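# Press the coffee brewer's red rocker switch on

## Task

Turn on the coffee brewer by pushing its red rocker switch until the switch is lit, without moving or tipping the brewer from its current spot.

## Robot and tools

Robot: two arms, left_arm and right_arm, each ending in a five-finger hand (left_arm has a left hand, right_arm a right hand, mirror images). Bases in the scene frame: left_arm at (-0.034, +0.270, +0.015) m, right_arm at (-0.027, -0.289, +0.024) m, both nearly unrotated. A post stands on the floor behind the arms. Loose objects may get a brief push now and then.

Scene frame: origin at table-top height midway between the nominal bases; +x out over the table, +y toward the left_arm side, +z up. Camera left/right are not arm names. Reported positions (end_effector_position, m) and orientations (end_effector_quat_wxyz) are in this frame and can be off by a few cm.

Hand point: a point 0.05 m in front of the palm and 0.15 m from the wrist mount along the fingers. Its +z runs along the straight fingers (fingertips reach 0.06-0.07 m past it), +y points out of the palm, +x runs across the palm away from the thumb for the right hand and toward the thumb for the left. A bracket on the little-finger side of the wrist can strike things. Arms follow commands loosely: friction and weight often leave the hand 1-3 cm (up to 5 cm) short of, usually below, the command, which is not proof of contact. Each step, commanded orientation is clipped to within 40 degrees of the measured one.

Row layout (used by both execute_actions and move): 28 numbers, each in [-1, 1], always covering both arms. Numbers 1-6: left_arm dx, dy, dz, rx, ry, rz. Numbers 7-12: left hand motors little, ring, middle, index, thumb_bend, thumb_turn. 13-14: left force_limit, speed. 15-20: right_arm dx, dy, dz, rx, ry, rz. 21-26: right hand motors in the same order. 27-28: right force_limit, speed.
Pose numbers are offsets, not poses: each is measured along scene-frame axes from that arm's Hand target as it stood when the action or move began (rotation about the Hand target position). 1.0 equals 0.6 m for dx/dy/dz and 180 degrees for the rotation vector rx/ry/rz. Sending the same offset again moves the arm further. Six zeros asks nothing new of an arm.
Hand motors are absolute targets: +1 open/straight, -1 closed/curled; thumb_turn +1 beside the palm, -1 across in front of it. force_limit maps -1..+1 to about 0..10 N at the fingertip (0..15 N for the two thumb motors); speed rises linearly from near zero at -1 to full at +0.48 and stays full to +1. No hand number means 'unchanged': to keep a hand as is, repeat the last eight hand numbers actually sent; if none were sent yet, use its hand_measured six values plus hand_force_limit and hand_speed.

Tools:
execute_actions(actions, cameras): actions is a list of actions; each action is a table of 1-15 rows, one row per 1/30 s step, the last row held to step 15. Every row in an action counts from the same start pose. Images come only with an empty list or when cameras names them.
move(target, speed, blend, blocking, cameras): target is one 28-number row or up to 15 rows, all offsets from the same starting Hand targets. Straight-line paths, all arms finishing together, capped at 10 s. speed is m/s, 0.002 to 4.3, default 0.25 (turns at twice that in rad/s); blend in m rounds corners, 0 stops at each. blocking=false returns after about 0.5 s while motion continues. The path does not avoid obstacles; faster moves overshoot and hit harder, and aiming further past a contact presses harder.
wait(seconds): 0-3600, lets the scene run.
stop(): brakes a running move.
zoom_image(camera, region): closer view of cam_high, cam_low, cam_left_wrist or cam_right_wrist; region [x0, y0, x1, y1] pixels, at most 504 by 504. Images are 672x504.
show_instructions(): shows the reference images (e.g. a five-finger left hand page).
finished_scene(scene=1): ends the scene for good; the switch must stay lit without the robot.

Results: robot state per arm (Hand target = last commanded pose, basis for next offsets; hand point position/orientation; joint positions, velocities, torques; motor temperatures). hand_measured, hand_stopped_by (moving, target, force, stalled, fault) and hand_load_n follow the six-motor order. A move adds a 'move:' line: done, off_target, moving, held or fault, plus limits such as paced (pose clipped) or held (steps withheld). MOTOR HOT appears near 85 °C; at 100 °C that arm goes limp for 30-60 s.

Avoid: shoving the brewer or knocking anything off the work area, fast impacts, hard pushes on fixed items, drops, collisions between the two hands or arms (can end the scene), excessive finger loads, and long pushes toward unreachable poses (heat). An arm blocked by something keeps pressing; to release, command it back past its current hand point. Press the switch with a gentle, slow fingertip approach, then back off.

Each tool is called after "Emit:" in YAML: its name, and indented under it one key for each argument.

Reference images:

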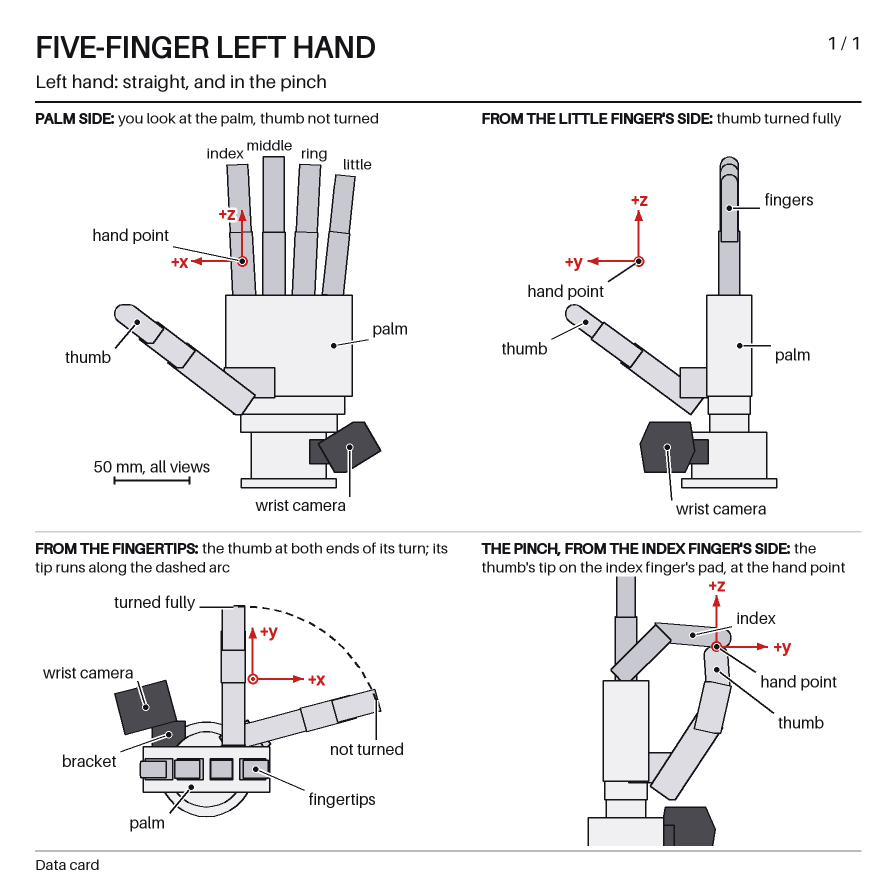

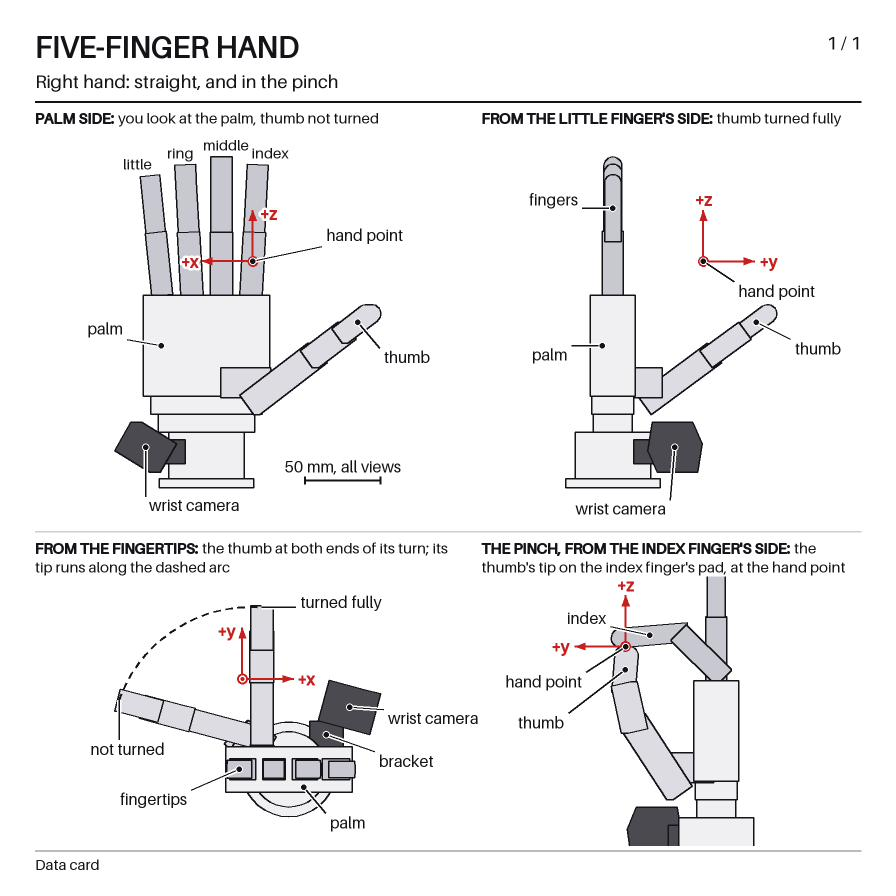

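## Session

Emit:
execute_actions:
  actions: []

Scene clock: 0.00 s.
left_arm: end_effector_position=(+0.1126, +0.4050, +0.2538) hand_measured=(+1.000, +1.000, +1.000, +1.000, +1.000, +1.000) hand_load_n=(+0.0, +0.0, +0.0, +0.0, +0.0, +0.0) hand_stopped_by=(target, target, target, target, target, target) hand_force_limit=0.00 hand_speed=-0.80 end_effector_quat_wxyz=(+0.040, +0.988, -0.142, +0.050) | right_arm: end_effector_position=(+0.3801, -0.0970, +0.2730) hand_measured=(+1.000, +1.000, +1.000, +1.000, +1.000, +1.000) hand_load_n=(+0.0, +0.0, +0.0, +0.0, +0.0, +0.0) hand_stopped_by=(target, target, target, target, target, target) hand_force_limit=0.00 hand_speed=-0.80 end_effector_quat_wxyz=(-0.311, +0.653, +0.322, +0.611)
Joint positions: left_arm=[1.088 0.988 1.025 -1.65 0.121 -0.203] | right_arm=[0.24 0.903 0.436 0.391 -0.633 -1.603]
Joint velocities: within noise
Joint torques (N m): no reading
Motor temperatures (°C): left_arm=[22 36 25 30 30 25] | right_arm=[25 25 25 28 29 25]
Heat: left arm: hottest shoulder 36 °C; right arm: hottest wrist yaw 29 °C.
Hand target: left_arm +0.1154, +0.4102, +0.2621; +0.027, +0.988, -0.143, +0.055 | right_arm +0.3841, -0.0958, +0.2846; -0.310, +0.646, +0.324, +0.618

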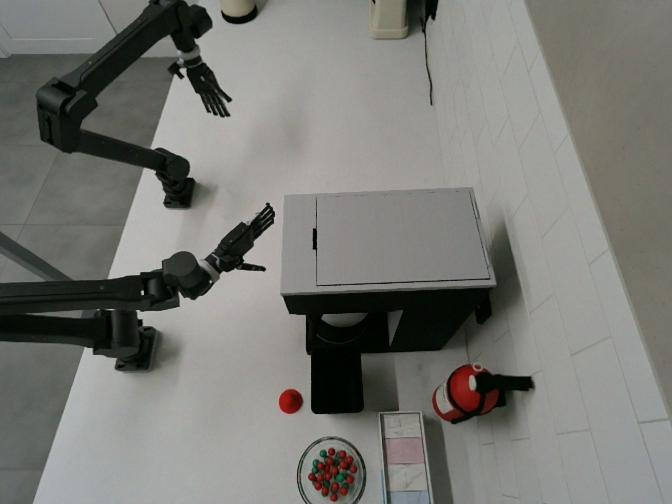

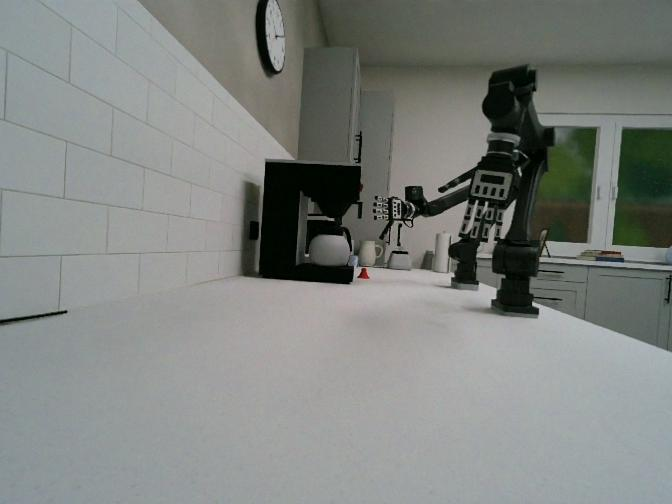

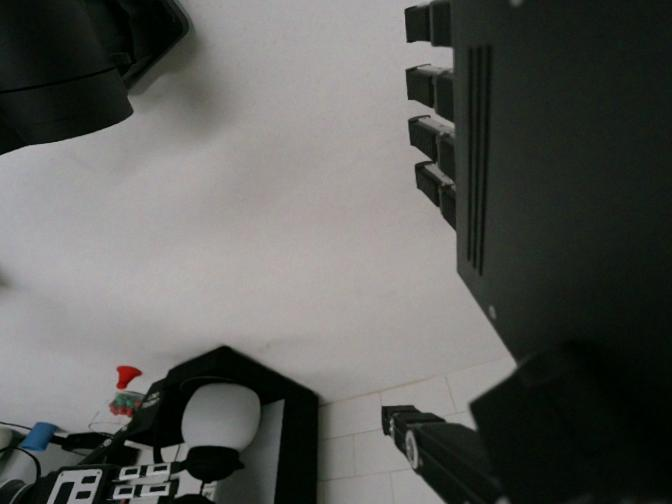

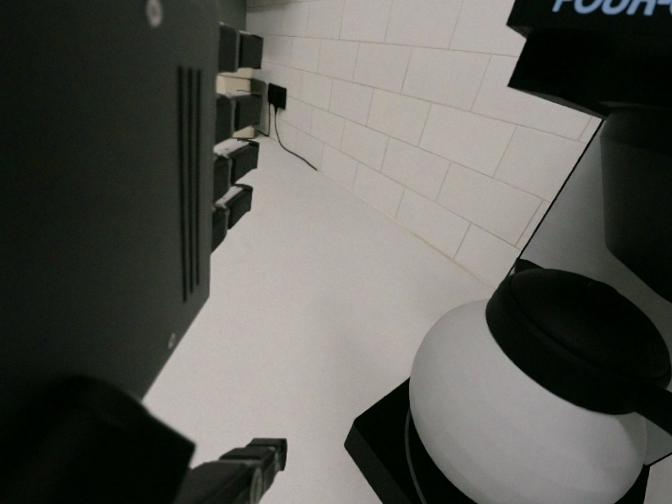

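Emit:
zoom_image:
  camera: "cam_high"
  region: [260, 180, 560, 430]

Emit:
zoom_image:
  camera: "cam_low"
  region: [230, 130, 430, 300]

Emit:
zoom_image:
  camera: "cam_right_wrist"
  region: [320, 0, 672, 504]

Emit:
zoom_image:
  camera: "cam_left_wrist"
  region: [0, 300, 350, 504]

Scaled by 1.680 from the camera's image (finer frame: 960x720).

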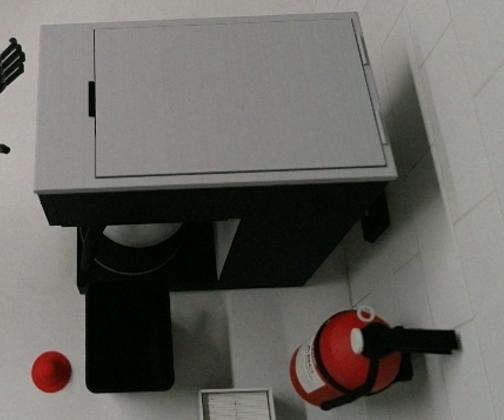

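Scaled by 2.520 from the camera's image (finer frame: 960x720).

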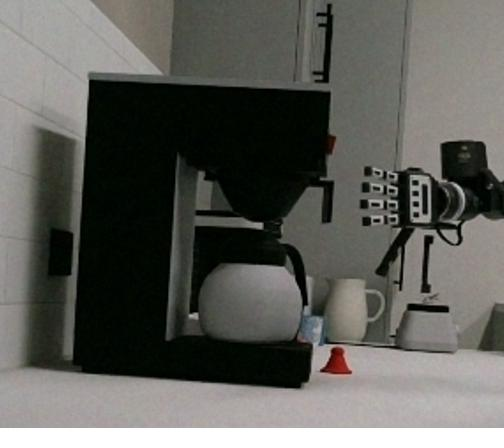

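Scaled by 1.000.

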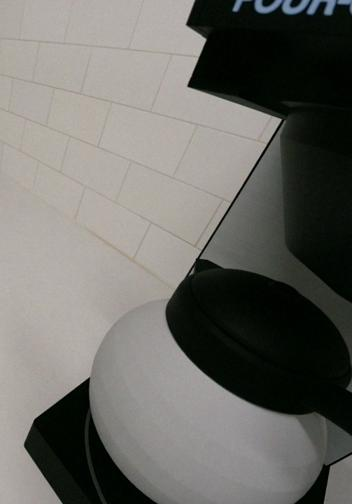

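Scaled by 1.440 from the camera's image (finer frame: 960x720).

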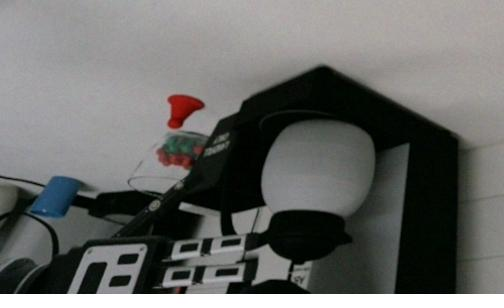

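Emit:
move:
  target:
    - [0,0,0,0,0,0,1,1,1,1,1,1,0,-0.8,-0.223,-0.173,0.225,0.467,0.221,-0.242,-1,-1,-1,1,1,1,0,-0.4]
  speed: 0.3
  cameras: ["all"]

Scene clock: 5.97 s.
left_arm: end_effector_position=(+0.1126, +0.4050, +0.2538) hand_measured=(+1.000, +1.000, +1.000, +1.000, +1.000, +1.000) hand_load_n=(+0.0, +0.0, +0.0, +0.0, +0.0, +0.0) hand_stopped_by=(target, target, target, target, target, target) hand_force_limit=0.00 hand_speed=-0.80 end_effector_quat_wxyz=(+0.040, +0.988, -0.142, +0.050) | right_arm: end_effector_position=(+0.2558, -0.2020, +0.3927) hand_measured=(-1.000, -1.000, -1.000, +1.000, +1.000, +1.000) hand_load_n=(+0.0, +0.0, +0.0, +0.0, +0.0, +0.0) hand_stopped_by=(target, target, target, target, target, target) hand_force_limit=0.00 hand_speed=-0.40 end_effector_quat_wxyz=(+0.479, -0.514, +0.503, -0.504)
Joint positions: left_arm=[1.088 0.988 1.025 -1.65 0.121 -0.203] | right_arm=[0.542 0.29 0.653 -0.405 0.611 -0.013]
Joint torques (N m): left_arm=[0.91 -4.6 9.28 0.28 0.12 -0.02] | right_arm=[0.44 1.73 12.79 1.14 0.12 0.04]
Heat: left arm: hottest shoulder 36 °C; right arm: hottest wrist yaw 29 °C.
Hand target: left_arm +0.1155, +0.4102, +0.2621; +0.027, +0.988, -0.143, +0.055 | right_arm +0.2503, -0.1996, +0.4197; +0.499, -0.500, +0.501, -0.500
Off the commanded pose: left_arm 0.010 m, 2 deg | right_arm 0.028 m, 3 deg.
move: off_target (right_arm)

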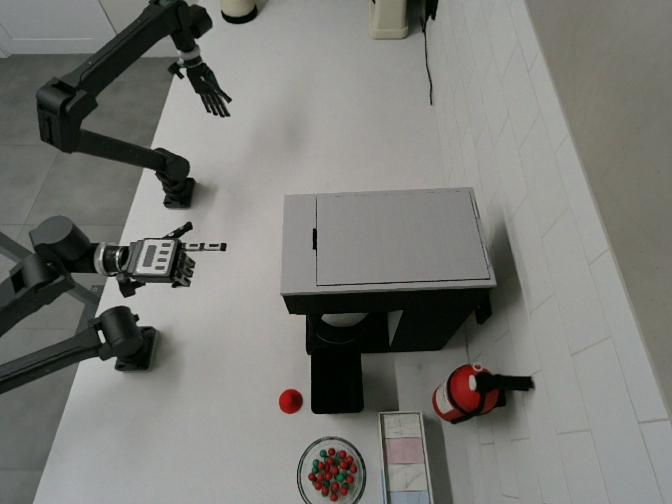

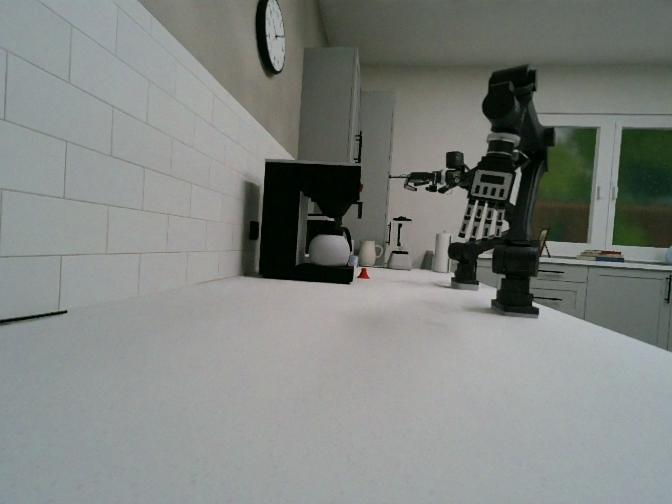

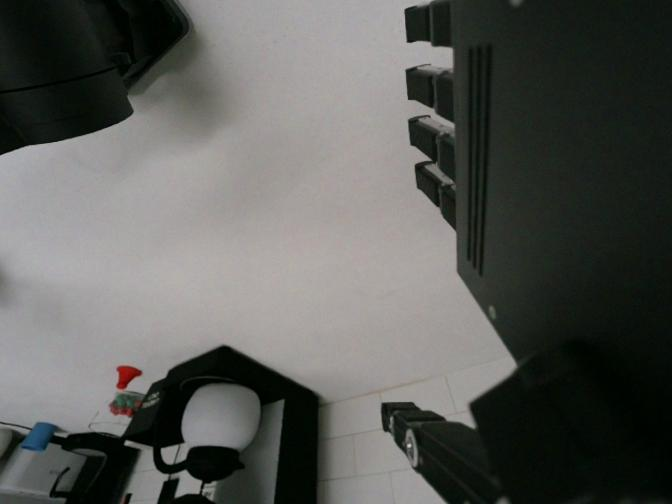

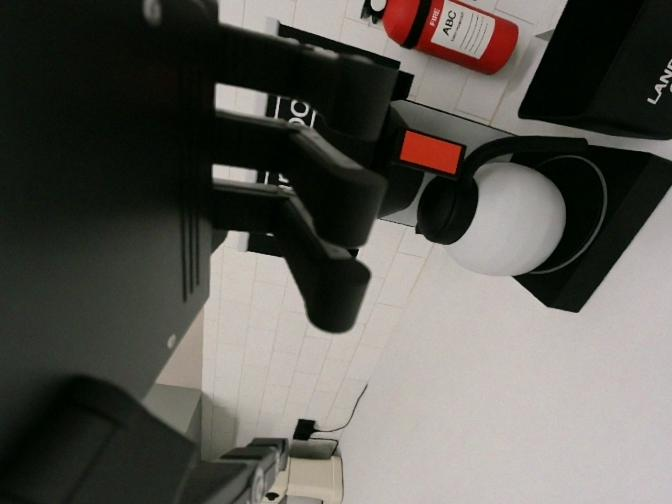

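Emit:
zoom_image:
  camera: "cam_right_wrist"
  region: [220, 0, 520, 260]

Emit:
zoom_image:
  camera: "cam_low"
  region: [340, 140, 440, 240]

Emit:
zoom_image:
  camera: "cam_left_wrist"
  region: [50, 330, 330, 504]

Scaled by 1.680 from the camera's image (finer frame: 960x720).

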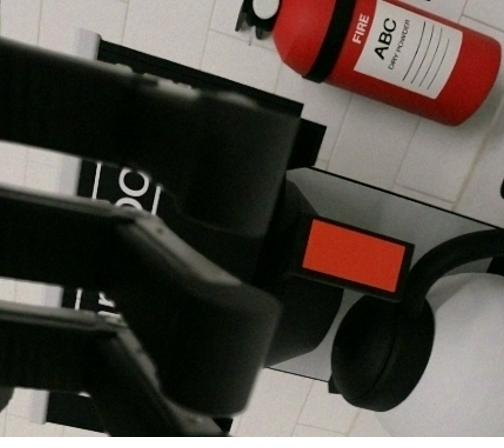

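Scaled by 5.040 from the camera's image (finer frame: 960x720).

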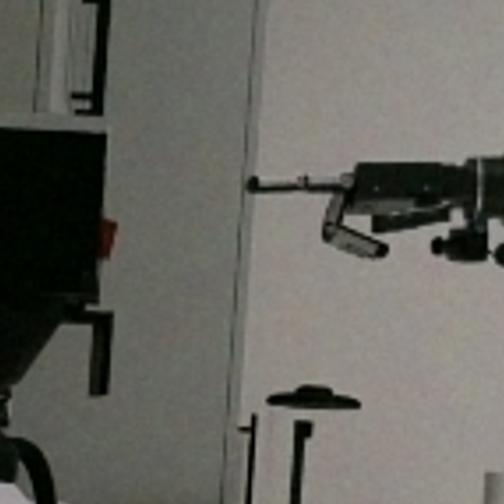

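Scaled by 1.800 from the camera's image (finer frame: 960x720).

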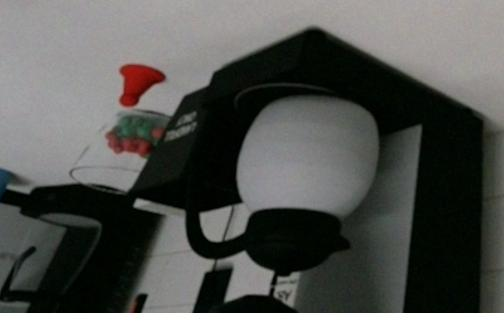

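Emit:
move:
  target:
    - [0,0,0,0,0,0,1,1,1,1,1,1,0,-0.8,0,0,0.12,0,0,0,-1,-1,-1,1,1,1,0,-0.4]
  speed: 0.2
  cameras: ["cam_low","cam_right_wrist","cam_high"]

Emit:
zoom_image:
  camera: "cam_right_wrist"
  region: [220, 0, 572, 360]

Scene clock: 7.43 s.
left_arm: end_effector_position=(+0.1126, +0.4050, +0.2538) hand_measured=(+1.000, +1.000, +1.000, +1.000, +1.000, +1.000) hand_load_n=(+0.0, -0.5, +0.0, +0.0, +0.0, +0.0) hand_stopped_by=(target, target, target, target, target, target) hand_force_limit=0.00 hand_speed=-0.80 end_effector_quat_wxyz=(+0.040, +0.988, -0.142, +0.050) | right_arm: end_effector_position=(+0.2531, -0.2030, +0.4744) hand_measured=(-1.000, -1.000, -1.000, +1.000, +1.000, +1.000) hand_load_n=(+0.0, +0.0, +0.5, +0.0, +0.0, +0.0) hand_stopped_by=(target, target, target, target, target, target) hand_force_limit=0.00 hand_speed=-0.40 end_effector_quat_wxyz=(+0.487, -0.506, +0.501, -0.505)
Joint positions: left_arm=[1.088 0.988 1.025 -1.65 0.121 -0.203] | right_arm=[0.548 0.379 0.876 -0.516 0.616 -0.012]
Joint torques (N m): left_arm=[0.91 -4.6 9.28 0.28 0.12 -0.02] | right_arm=[-0.21 2.32 11.55 1.14 0.07 0.04]
Heat: left arm: hottest shoulder 36 °C; right arm: hottest wrist yaw 29 °C.
Hand target: left_arm +0.1155, +0.4102, +0.2621; +0.027, +0.988, -0.143, +0.055 | right_arm +0.2503, -0.1997, +0.4917; +0.499, -0.500, +0.501, -0.500
Off the commanded pose: left_arm 0.010 m, 2 deg | right_arm 0.018 m, 2 deg.
move: off_target (right_arm)
Images, in order (width x height): cam_high 672x504, cam_low 672x504, cam_right_wrist 672x504.

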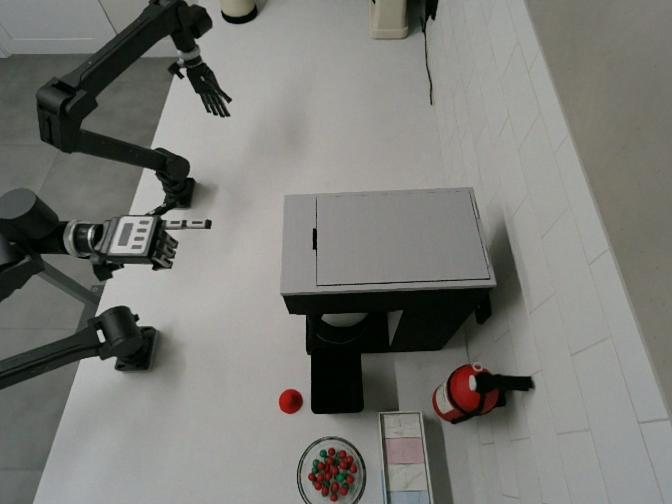

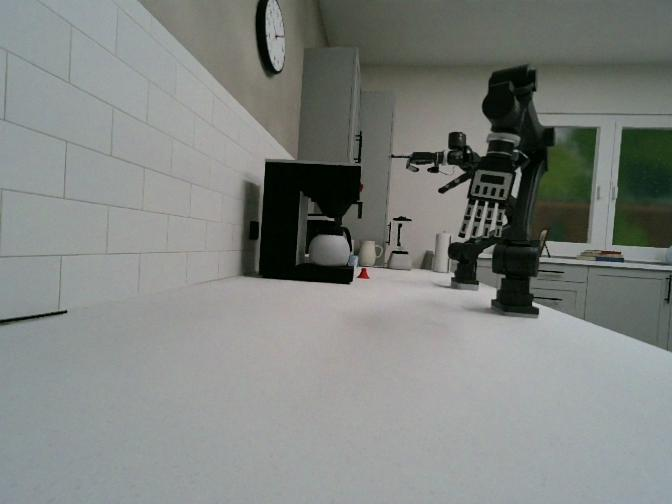

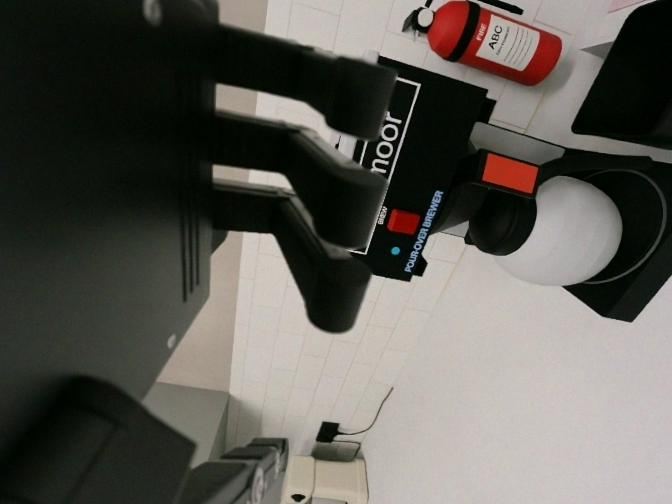

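Scaled by 1.400 from the camera's image (finer frame: 960x720).

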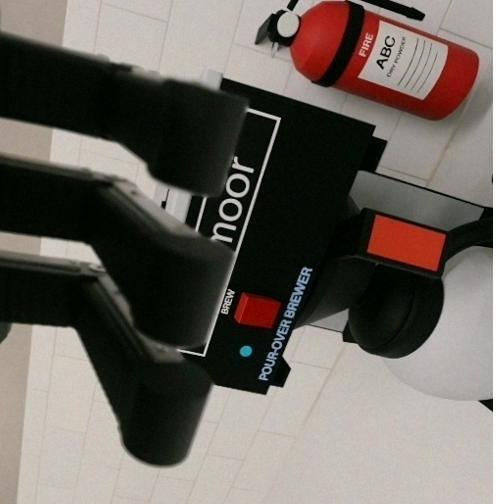

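Emit:
move:
  target:
    - [0,0,0,0,0,0,1,1,1,1,1,1,0,-0.8,0.138,0.046,-0.206,0,0,0,-1,-1,-1,1,1,1,0,-0.4]
  speed: 0.2
  cameras: ["cam_low","cam_right_wrist","cam_high"]

Emit:
zoom_image:
  camera: "cam_low"
  region: [340, 140, 440, 240]

Emit:
zoom_image:
  camera: "cam_high"
  region: [180, 180, 330, 300]

Scene clock: 9.97 s.
left_arm: end_effector_position=(+0.1126, +0.4050, +0.2538) hand_measured=(+1.000, +1.000, +1.000, +1.000, +1.000, +1.000) hand_load_n=(+0.0, +0.0, +0.0, +0.0, +0.0, +0.0) hand_stopped_by=(target, target, target, target, target, target) hand_force_limit=0.00 hand_speed=-0.80 end_effector_quat_wxyz=(+0.040, +0.988, -0.142, +0.050) | right_arm: end_effector_position=(+0.3301, -0.1682, +0.3658) hand_measured=(-1.000, -1.000, -1.000, +1.000, +1.000, +1.000) hand_load_n=(+0.0, +0.0, +0.0, +0.0, +0.0, +0.0) hand_stopped_by=(target, target, target, target, target, target) hand_force_limit=0.00 hand_speed=-0.40 end_effector_quat_wxyz=(+0.495, -0.510, +0.496, -0.499)
Joint positions: left_arm=[1.088 0.988 1.025 -1.65 0.121 -0.203] | right_arm=[0.444 0.538 0.598 -0.074 0.488 -0.01]
Joint torques (N m): left_arm=[0.91 -4.6 9.28 0.28 0.12 -0.02] | right_arm=[-2.55 -0.44 9.25 2.11 -0.18 0.03]
Heat: left arm: hottest shoulder 35 °C; right arm: hottest wrist yaw 29 °C.
Hand target: left_arm +0.1155, +0.4102, +0.2621; +0.027, +0.988, -0.143, +0.055 | right_arm +0.3331, -0.1720, +0.3679; +0.499, -0.500, +0.501, -0.500
Off the commanded pose: left_arm 0.010 m, 2 deg | right_arm 0.005 m, 1 deg.
move: done
Images, in order (width x height): cam_high 672x504, cam_low 672x504, cam_right_wrist 672x504.

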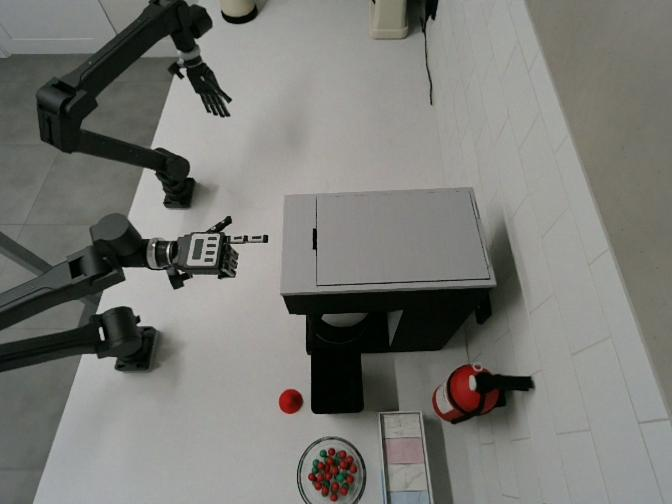

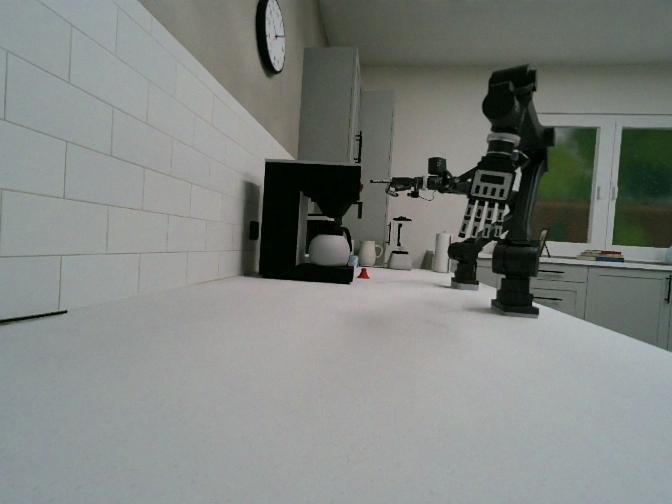

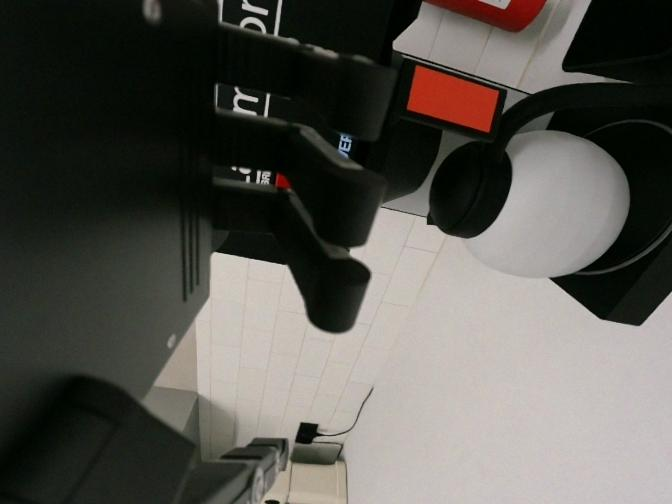

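Scaled by 5.040 from the camera's image (finer frame: 960x720).

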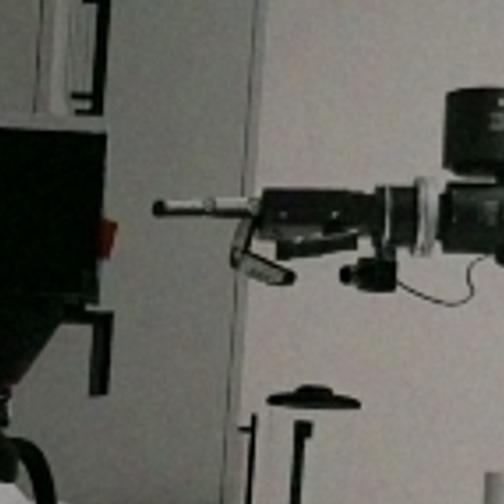

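Scaled by 3.360 from the camera's image (finer frame: 960x720).

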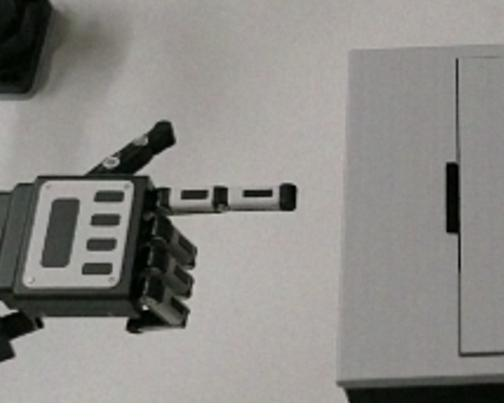

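Emit:
move:
  target:
    - [0,0,0,0,0,0,1,1,1,1,1,1,0,-0.8,0.017,-0.017,-0.028,0,0,0,1,1,1,1,1,1,0,0]
  speed: 0.1
  cameras: ["cam_low","cam_right_wrist","cam_high"]

Emit:
zoom_image:
  camera: "cam_low"
  region: [340, 140, 440, 240]

Emit:
zoom_image:
  camera: "cam_right_wrist"
  region: [200, 0, 452, 252]

Scene clock: 13.47 s.
left_arm: end_effector_position=(+0.1126, +0.4050, +0.2538) hand_measured=(+1.000, +1.000, +1.000, +1.000, +1.000, +1.000) hand_load_n=(-0.5, +0.0, +0.0, +0.0, +0.0, +0.0) hand_stopped_by=(target, target, target, target, target, target) hand_force_limit=0.00 hand_speed=-0.80 end_effector_quat_wxyz=(+0.040, +0.988, -0.142, +0.050) | right_arm: end_effector_position=(+0.3399, -0.1799, +0.3534) hand_measured=(+1.000, +1.000, +1.000, +1.000, +1.000, +1.000) hand_load_n=(+0.0, +0.0, +0.0, +0.0, +0.0, +0.0) hand_stopped_by=(target, target, target, target, target, target) hand_force_limit=0.00 hand_speed=0.00 end_effector_quat_wxyz=(+0.498, -0.506, +0.496, -0.500)
Joint positions: left_arm=[1.088 0.988 1.025 -1.65 0.121 -0.203] | right_arm=[0.368 0.548 0.561 -0.017 0.416 -0.01]
Joint torques (N m): left_arm=[0.91 -4.6 9.28 0.28 0.12 -0.02] | right_arm=[-2.37 0.03 9.13 2.32 -0.18 -0.01]
Heat: left arm: hottest shoulder 35 °C; right arm: hottest wrist yaw 29 °C.
Hand target: left_arm +0.1155, +0.4102, +0.2621; +0.027, +0.988, -0.143, +0.055 | right_arm +0.3433, -0.1821, +0.3513; +0.499, -0.500, +0.501, -0.500
Off the commanded pose: left_arm 0.010 m, 2 deg | right_arm 0.005 m, 1 deg.
move: done
Images, in order (width x height): cam_high 672x504, cam_low 672x504, cam_right_wrist 672x504.

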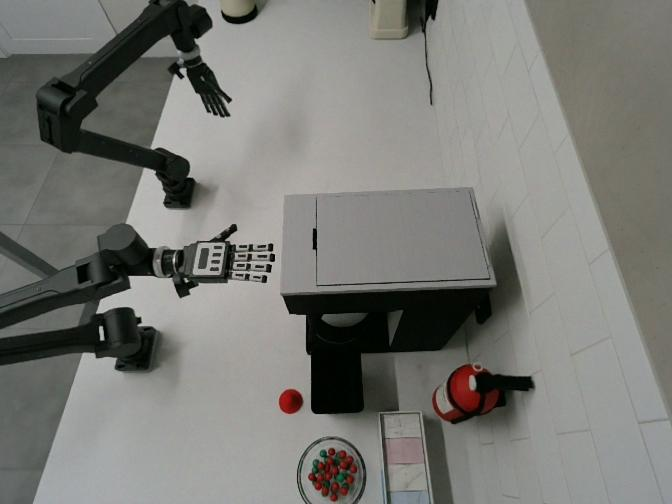

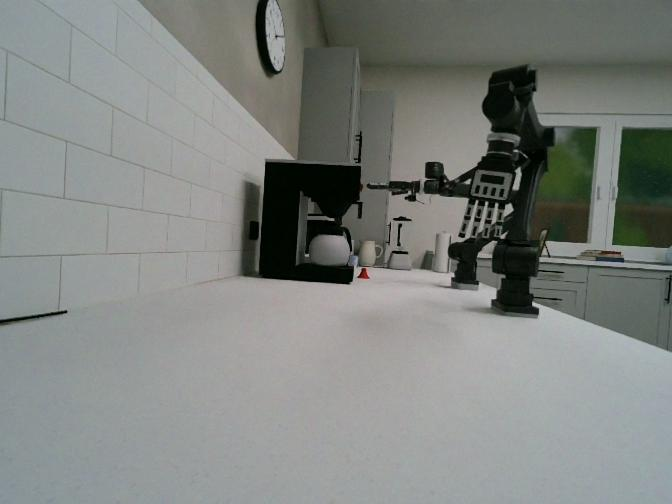

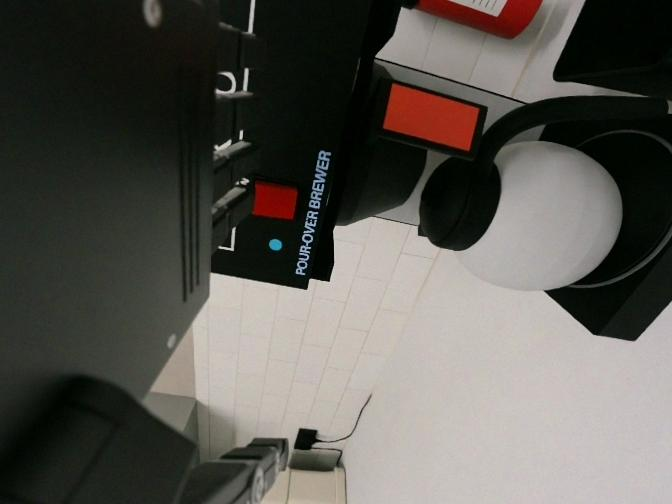

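Scaled by 5.040 from the camera's image (finer frame: 960x720).

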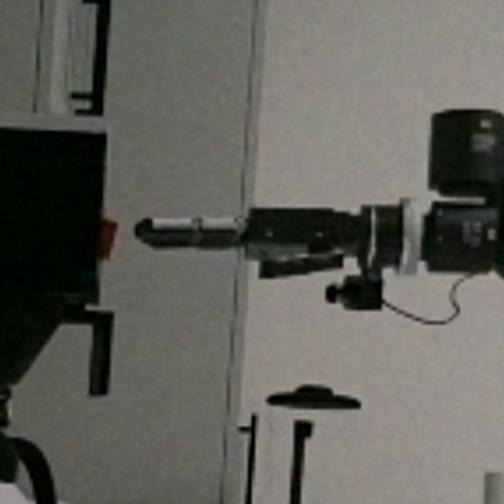

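Scaled by 2.000 from the camera's image (finer frame: 960x720).

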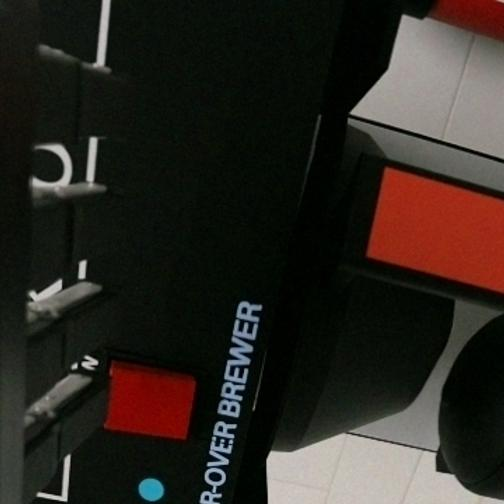

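Emit:
move:
  target:
    - [0,0,0,0,0,0,1,1,1,1,1,1,0,-0.8,0.0167,0.010,0.005,0,0,0,1,1,1,1,1,1,0,0]
  speed: 0.05
  cameras: ["cam_low","cam_right_wrist","cam_high"]

Emit:
zoom_image:
  camera: "cam_low"
  region: [340, 150, 400, 210]

Emit:
zoom_image:
  camera: "cam_right_wrist"
  region: [200, 130, 320, 250]

Emit:
zoom_image:
  camera: "cam_high"
  region: [220, 190, 310, 300]

Scene clock: 14.83 s.
left_arm: end_effector_position=(+0.1126, +0.4050, +0.2538) hand_measured=(+1.000, +1.000, +1.000, +1.000, +1.000, +1.000) hand_load_n=(+0.0, +0.0, +0.0, +0.0, -0.5, +0.0) hand_stopped_by=(target, target, target, target, target, target) hand_force_limit=0.00 hand_speed=-0.80 end_effector_quat_wxyz=(+0.040, +0.988, -0.142, +0.050) | right_arm: end_effector_position=(+0.3496, -0.1756, +0.3425) hand_measured=(+1.000, +1.000, +1.000, +1.000, +1.000, +1.000) hand_load_n=(+0.0, +0.0, +0.0, +0.0, +0.0, -0.5) hand_stopped_by=(target, target, target, target, target, target) hand_force_limit=0.00 hand_speed=0.00 end_effector_quat_wxyz=(+0.490, -0.513, +0.499, -0.497)
Joint positions: left_arm=[1.088 0.988 1.025 -1.65 0.121 -0.203] | right_arm=[0.368 0.595 0.561 0.006 0.416 -0.01]
Joint torques (N m): left_arm=[0.91 -4.66 9.28 0.28 0.12 -0.02] | right_arm=[-1.85 -1.2 10.62 2.04 0.12 0.02]
Heat: left arm: hottest shoulder 35 °C; right arm: hottest wrist yaw 29 °C.
Hand target: left_arm +0.1155, +0.4102, +0.2621; +0.027, +0.988, -0.143, +0.055 | right_arm +0.3533, -0.1761, +0.3543; +0.499, -0.500, +0.501, -0.500
Off the commanded pose: left_arm 0.010 m, 2 deg | right_arm 0.012 m, 2 deg.
move: off_target (right_arm)
Images, in order (width x height): cam_high 672x504, cam_low 672x504, cam_right_wrist 672x504.

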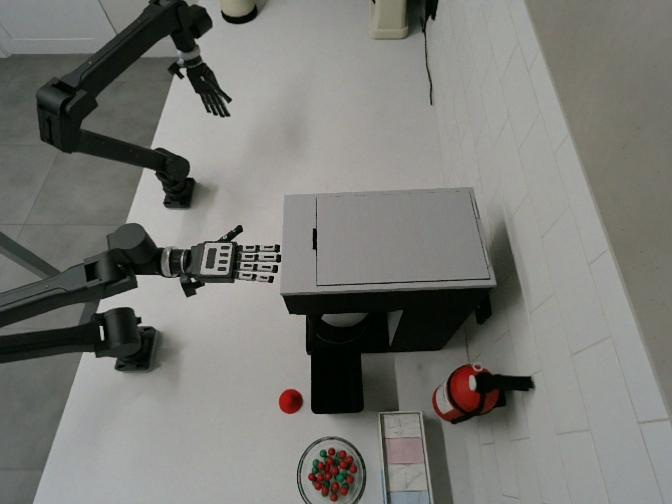

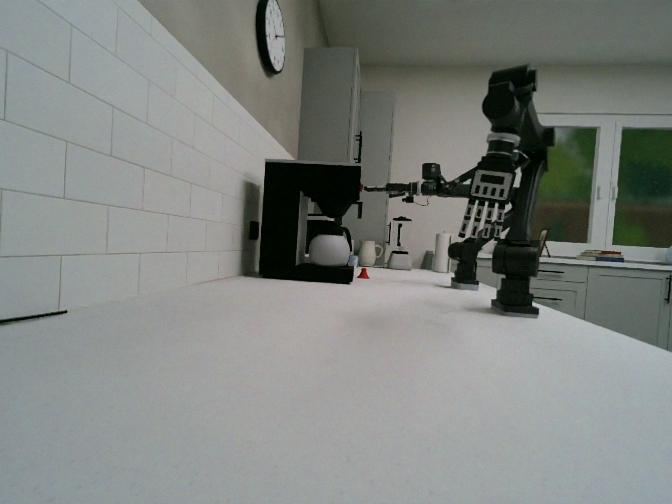

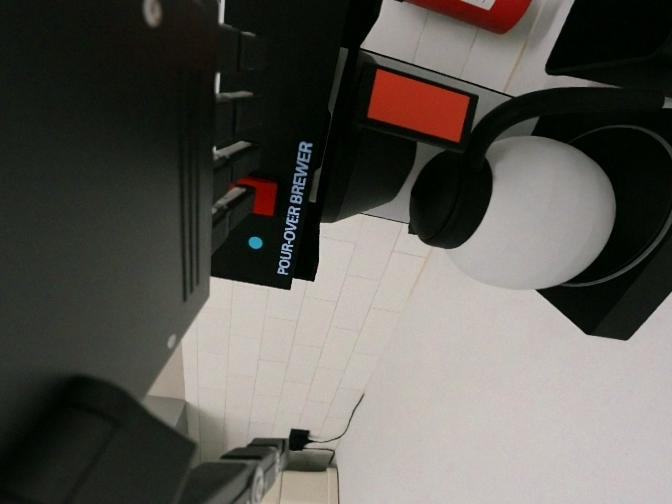

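Scaled by 8.400 from the camera's image (finer frame: 960x720).

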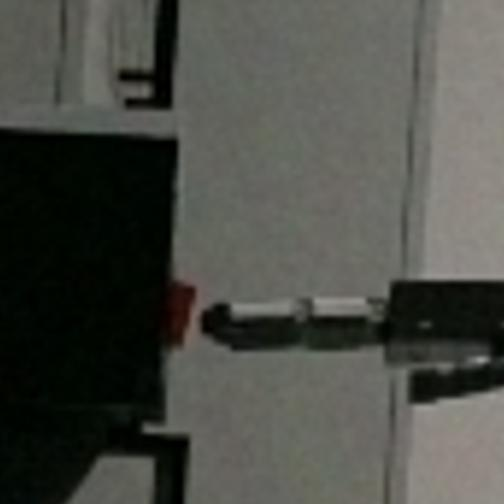

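Scaled by 4.200 from the camera's image (finer frame: 960x720).

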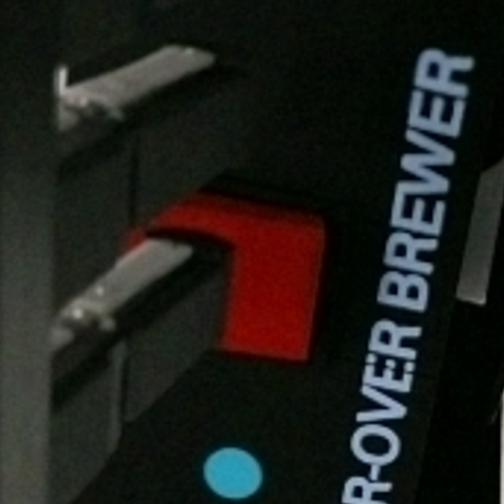

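Scaled by 4.582 from the camera's image (finer frame: 960x720).

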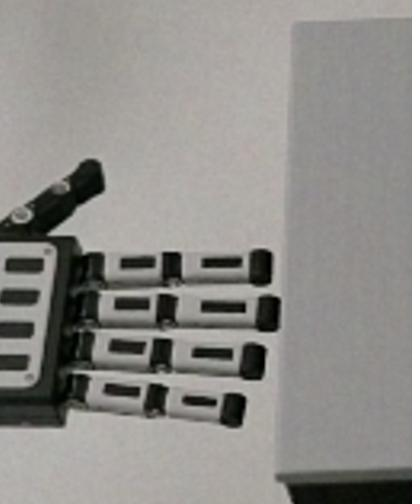

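Emit:
move:
  target:
    - [0,0,0,0,0,0,1,1,1,1,1,1,0,-0.8,-0.003,0,0.020,0,0,0,-1,-1,-1,1,1,1,0,-0.2]
  speed: 0.05
  cameras: ["cam_low","cam_right_wrist","cam_high"]

Emit:
zoom_image:
  camera: "cam_low"
  region: [340, 150, 400, 210]

Scene clock: 16.37 s.
left_arm: end_effector_position=(+0.1126, +0.4050, +0.2538) hand_measured=(+1.000, +1.000, +1.000, +1.000, +1.000, +1.000) hand_load_n=(+0.0, +0.0, +0.0, +0.0, +0.0, +0.0) hand_stopped_by=(target, target, target, target, target, target) hand_force_limit=0.00 hand_speed=-0.80 end_effector_quat_wxyz=(+0.040, +0.988, -0.142, +0.050) | right_arm: end_effector_position=(+0.3491, -0.1766, +0.3400) hand_measured=(-1.000, -1.000, -1.000, +1.000, +1.000, +1.000) hand_load_n=(+0.0, +0.0, +0.0, +0.0, +0.0, -0.5) hand_stopped_by=(target, target, target, target, target, target) hand_force_limit=0.00 hand_speed=-0.20 end_effector_quat_wxyz=(+0.486, -0.516, +0.501, -0.497)
Joint positions: left_arm=[1.088 0.988 1.025 -1.65 0.121 -0.203] | right_arm=[0.368 0.595 0.561 -0.004 0.42 -0.01]
Joint torques (N m): left_arm=[0.91 -4.66 9.28 0.28 0.12 -0.02] | right_arm=[-1.2 -2.26 12.89 1.18 0.13 0.01]
Heat: left arm: hottest shoulder 35 °C; right arm: hottest wrist yaw 29 °C.
Hand target: left_arm +0.1155, +0.4102, +0.2621; +0.027, +0.988, -0.143, +0.055 | right_arm +0.3515, -0.1762, +0.3662; +0.499, -0.500, +0.501, -0.500
Off the commanded pose: left_arm 0.010 m, 2 deg | right_arm 0.026 m, 2 deg.
move: off_target (right_arm)
Images, in order (width x height): cam_high 672x504, cam_low 672x504, cam_right_wrist 672x504.

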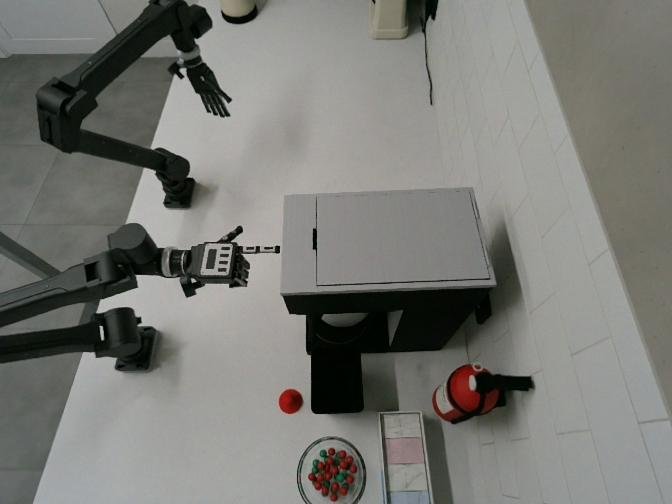

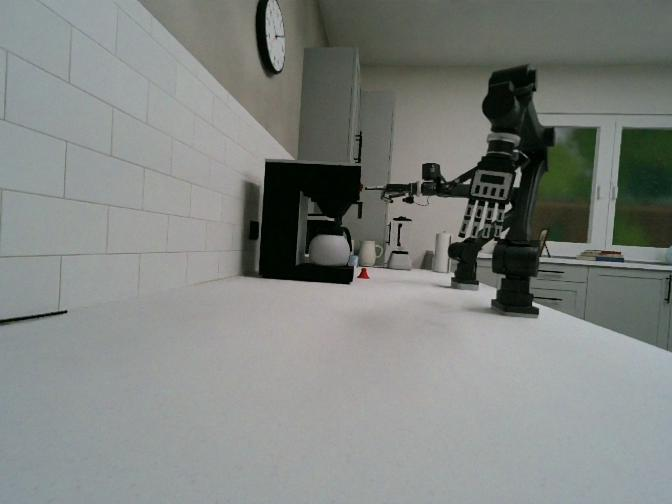

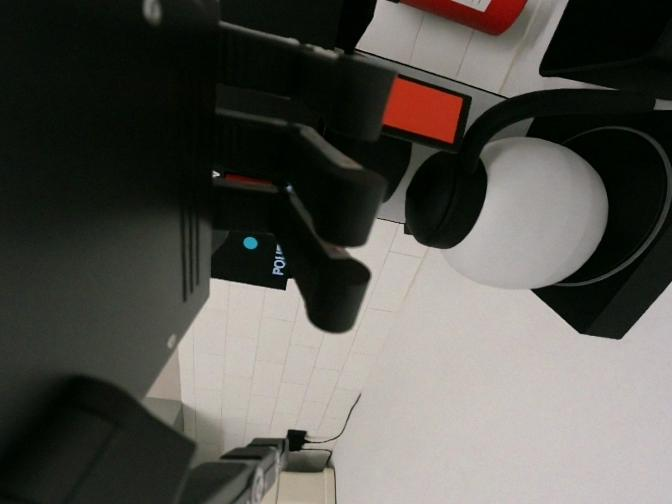

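Scaled by 8.400 from the camera's image (finer frame: 960x720).

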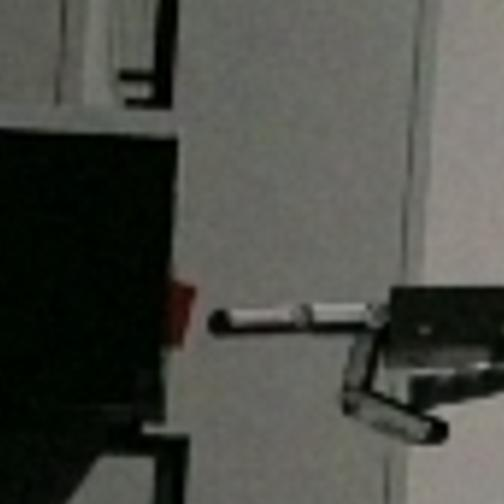

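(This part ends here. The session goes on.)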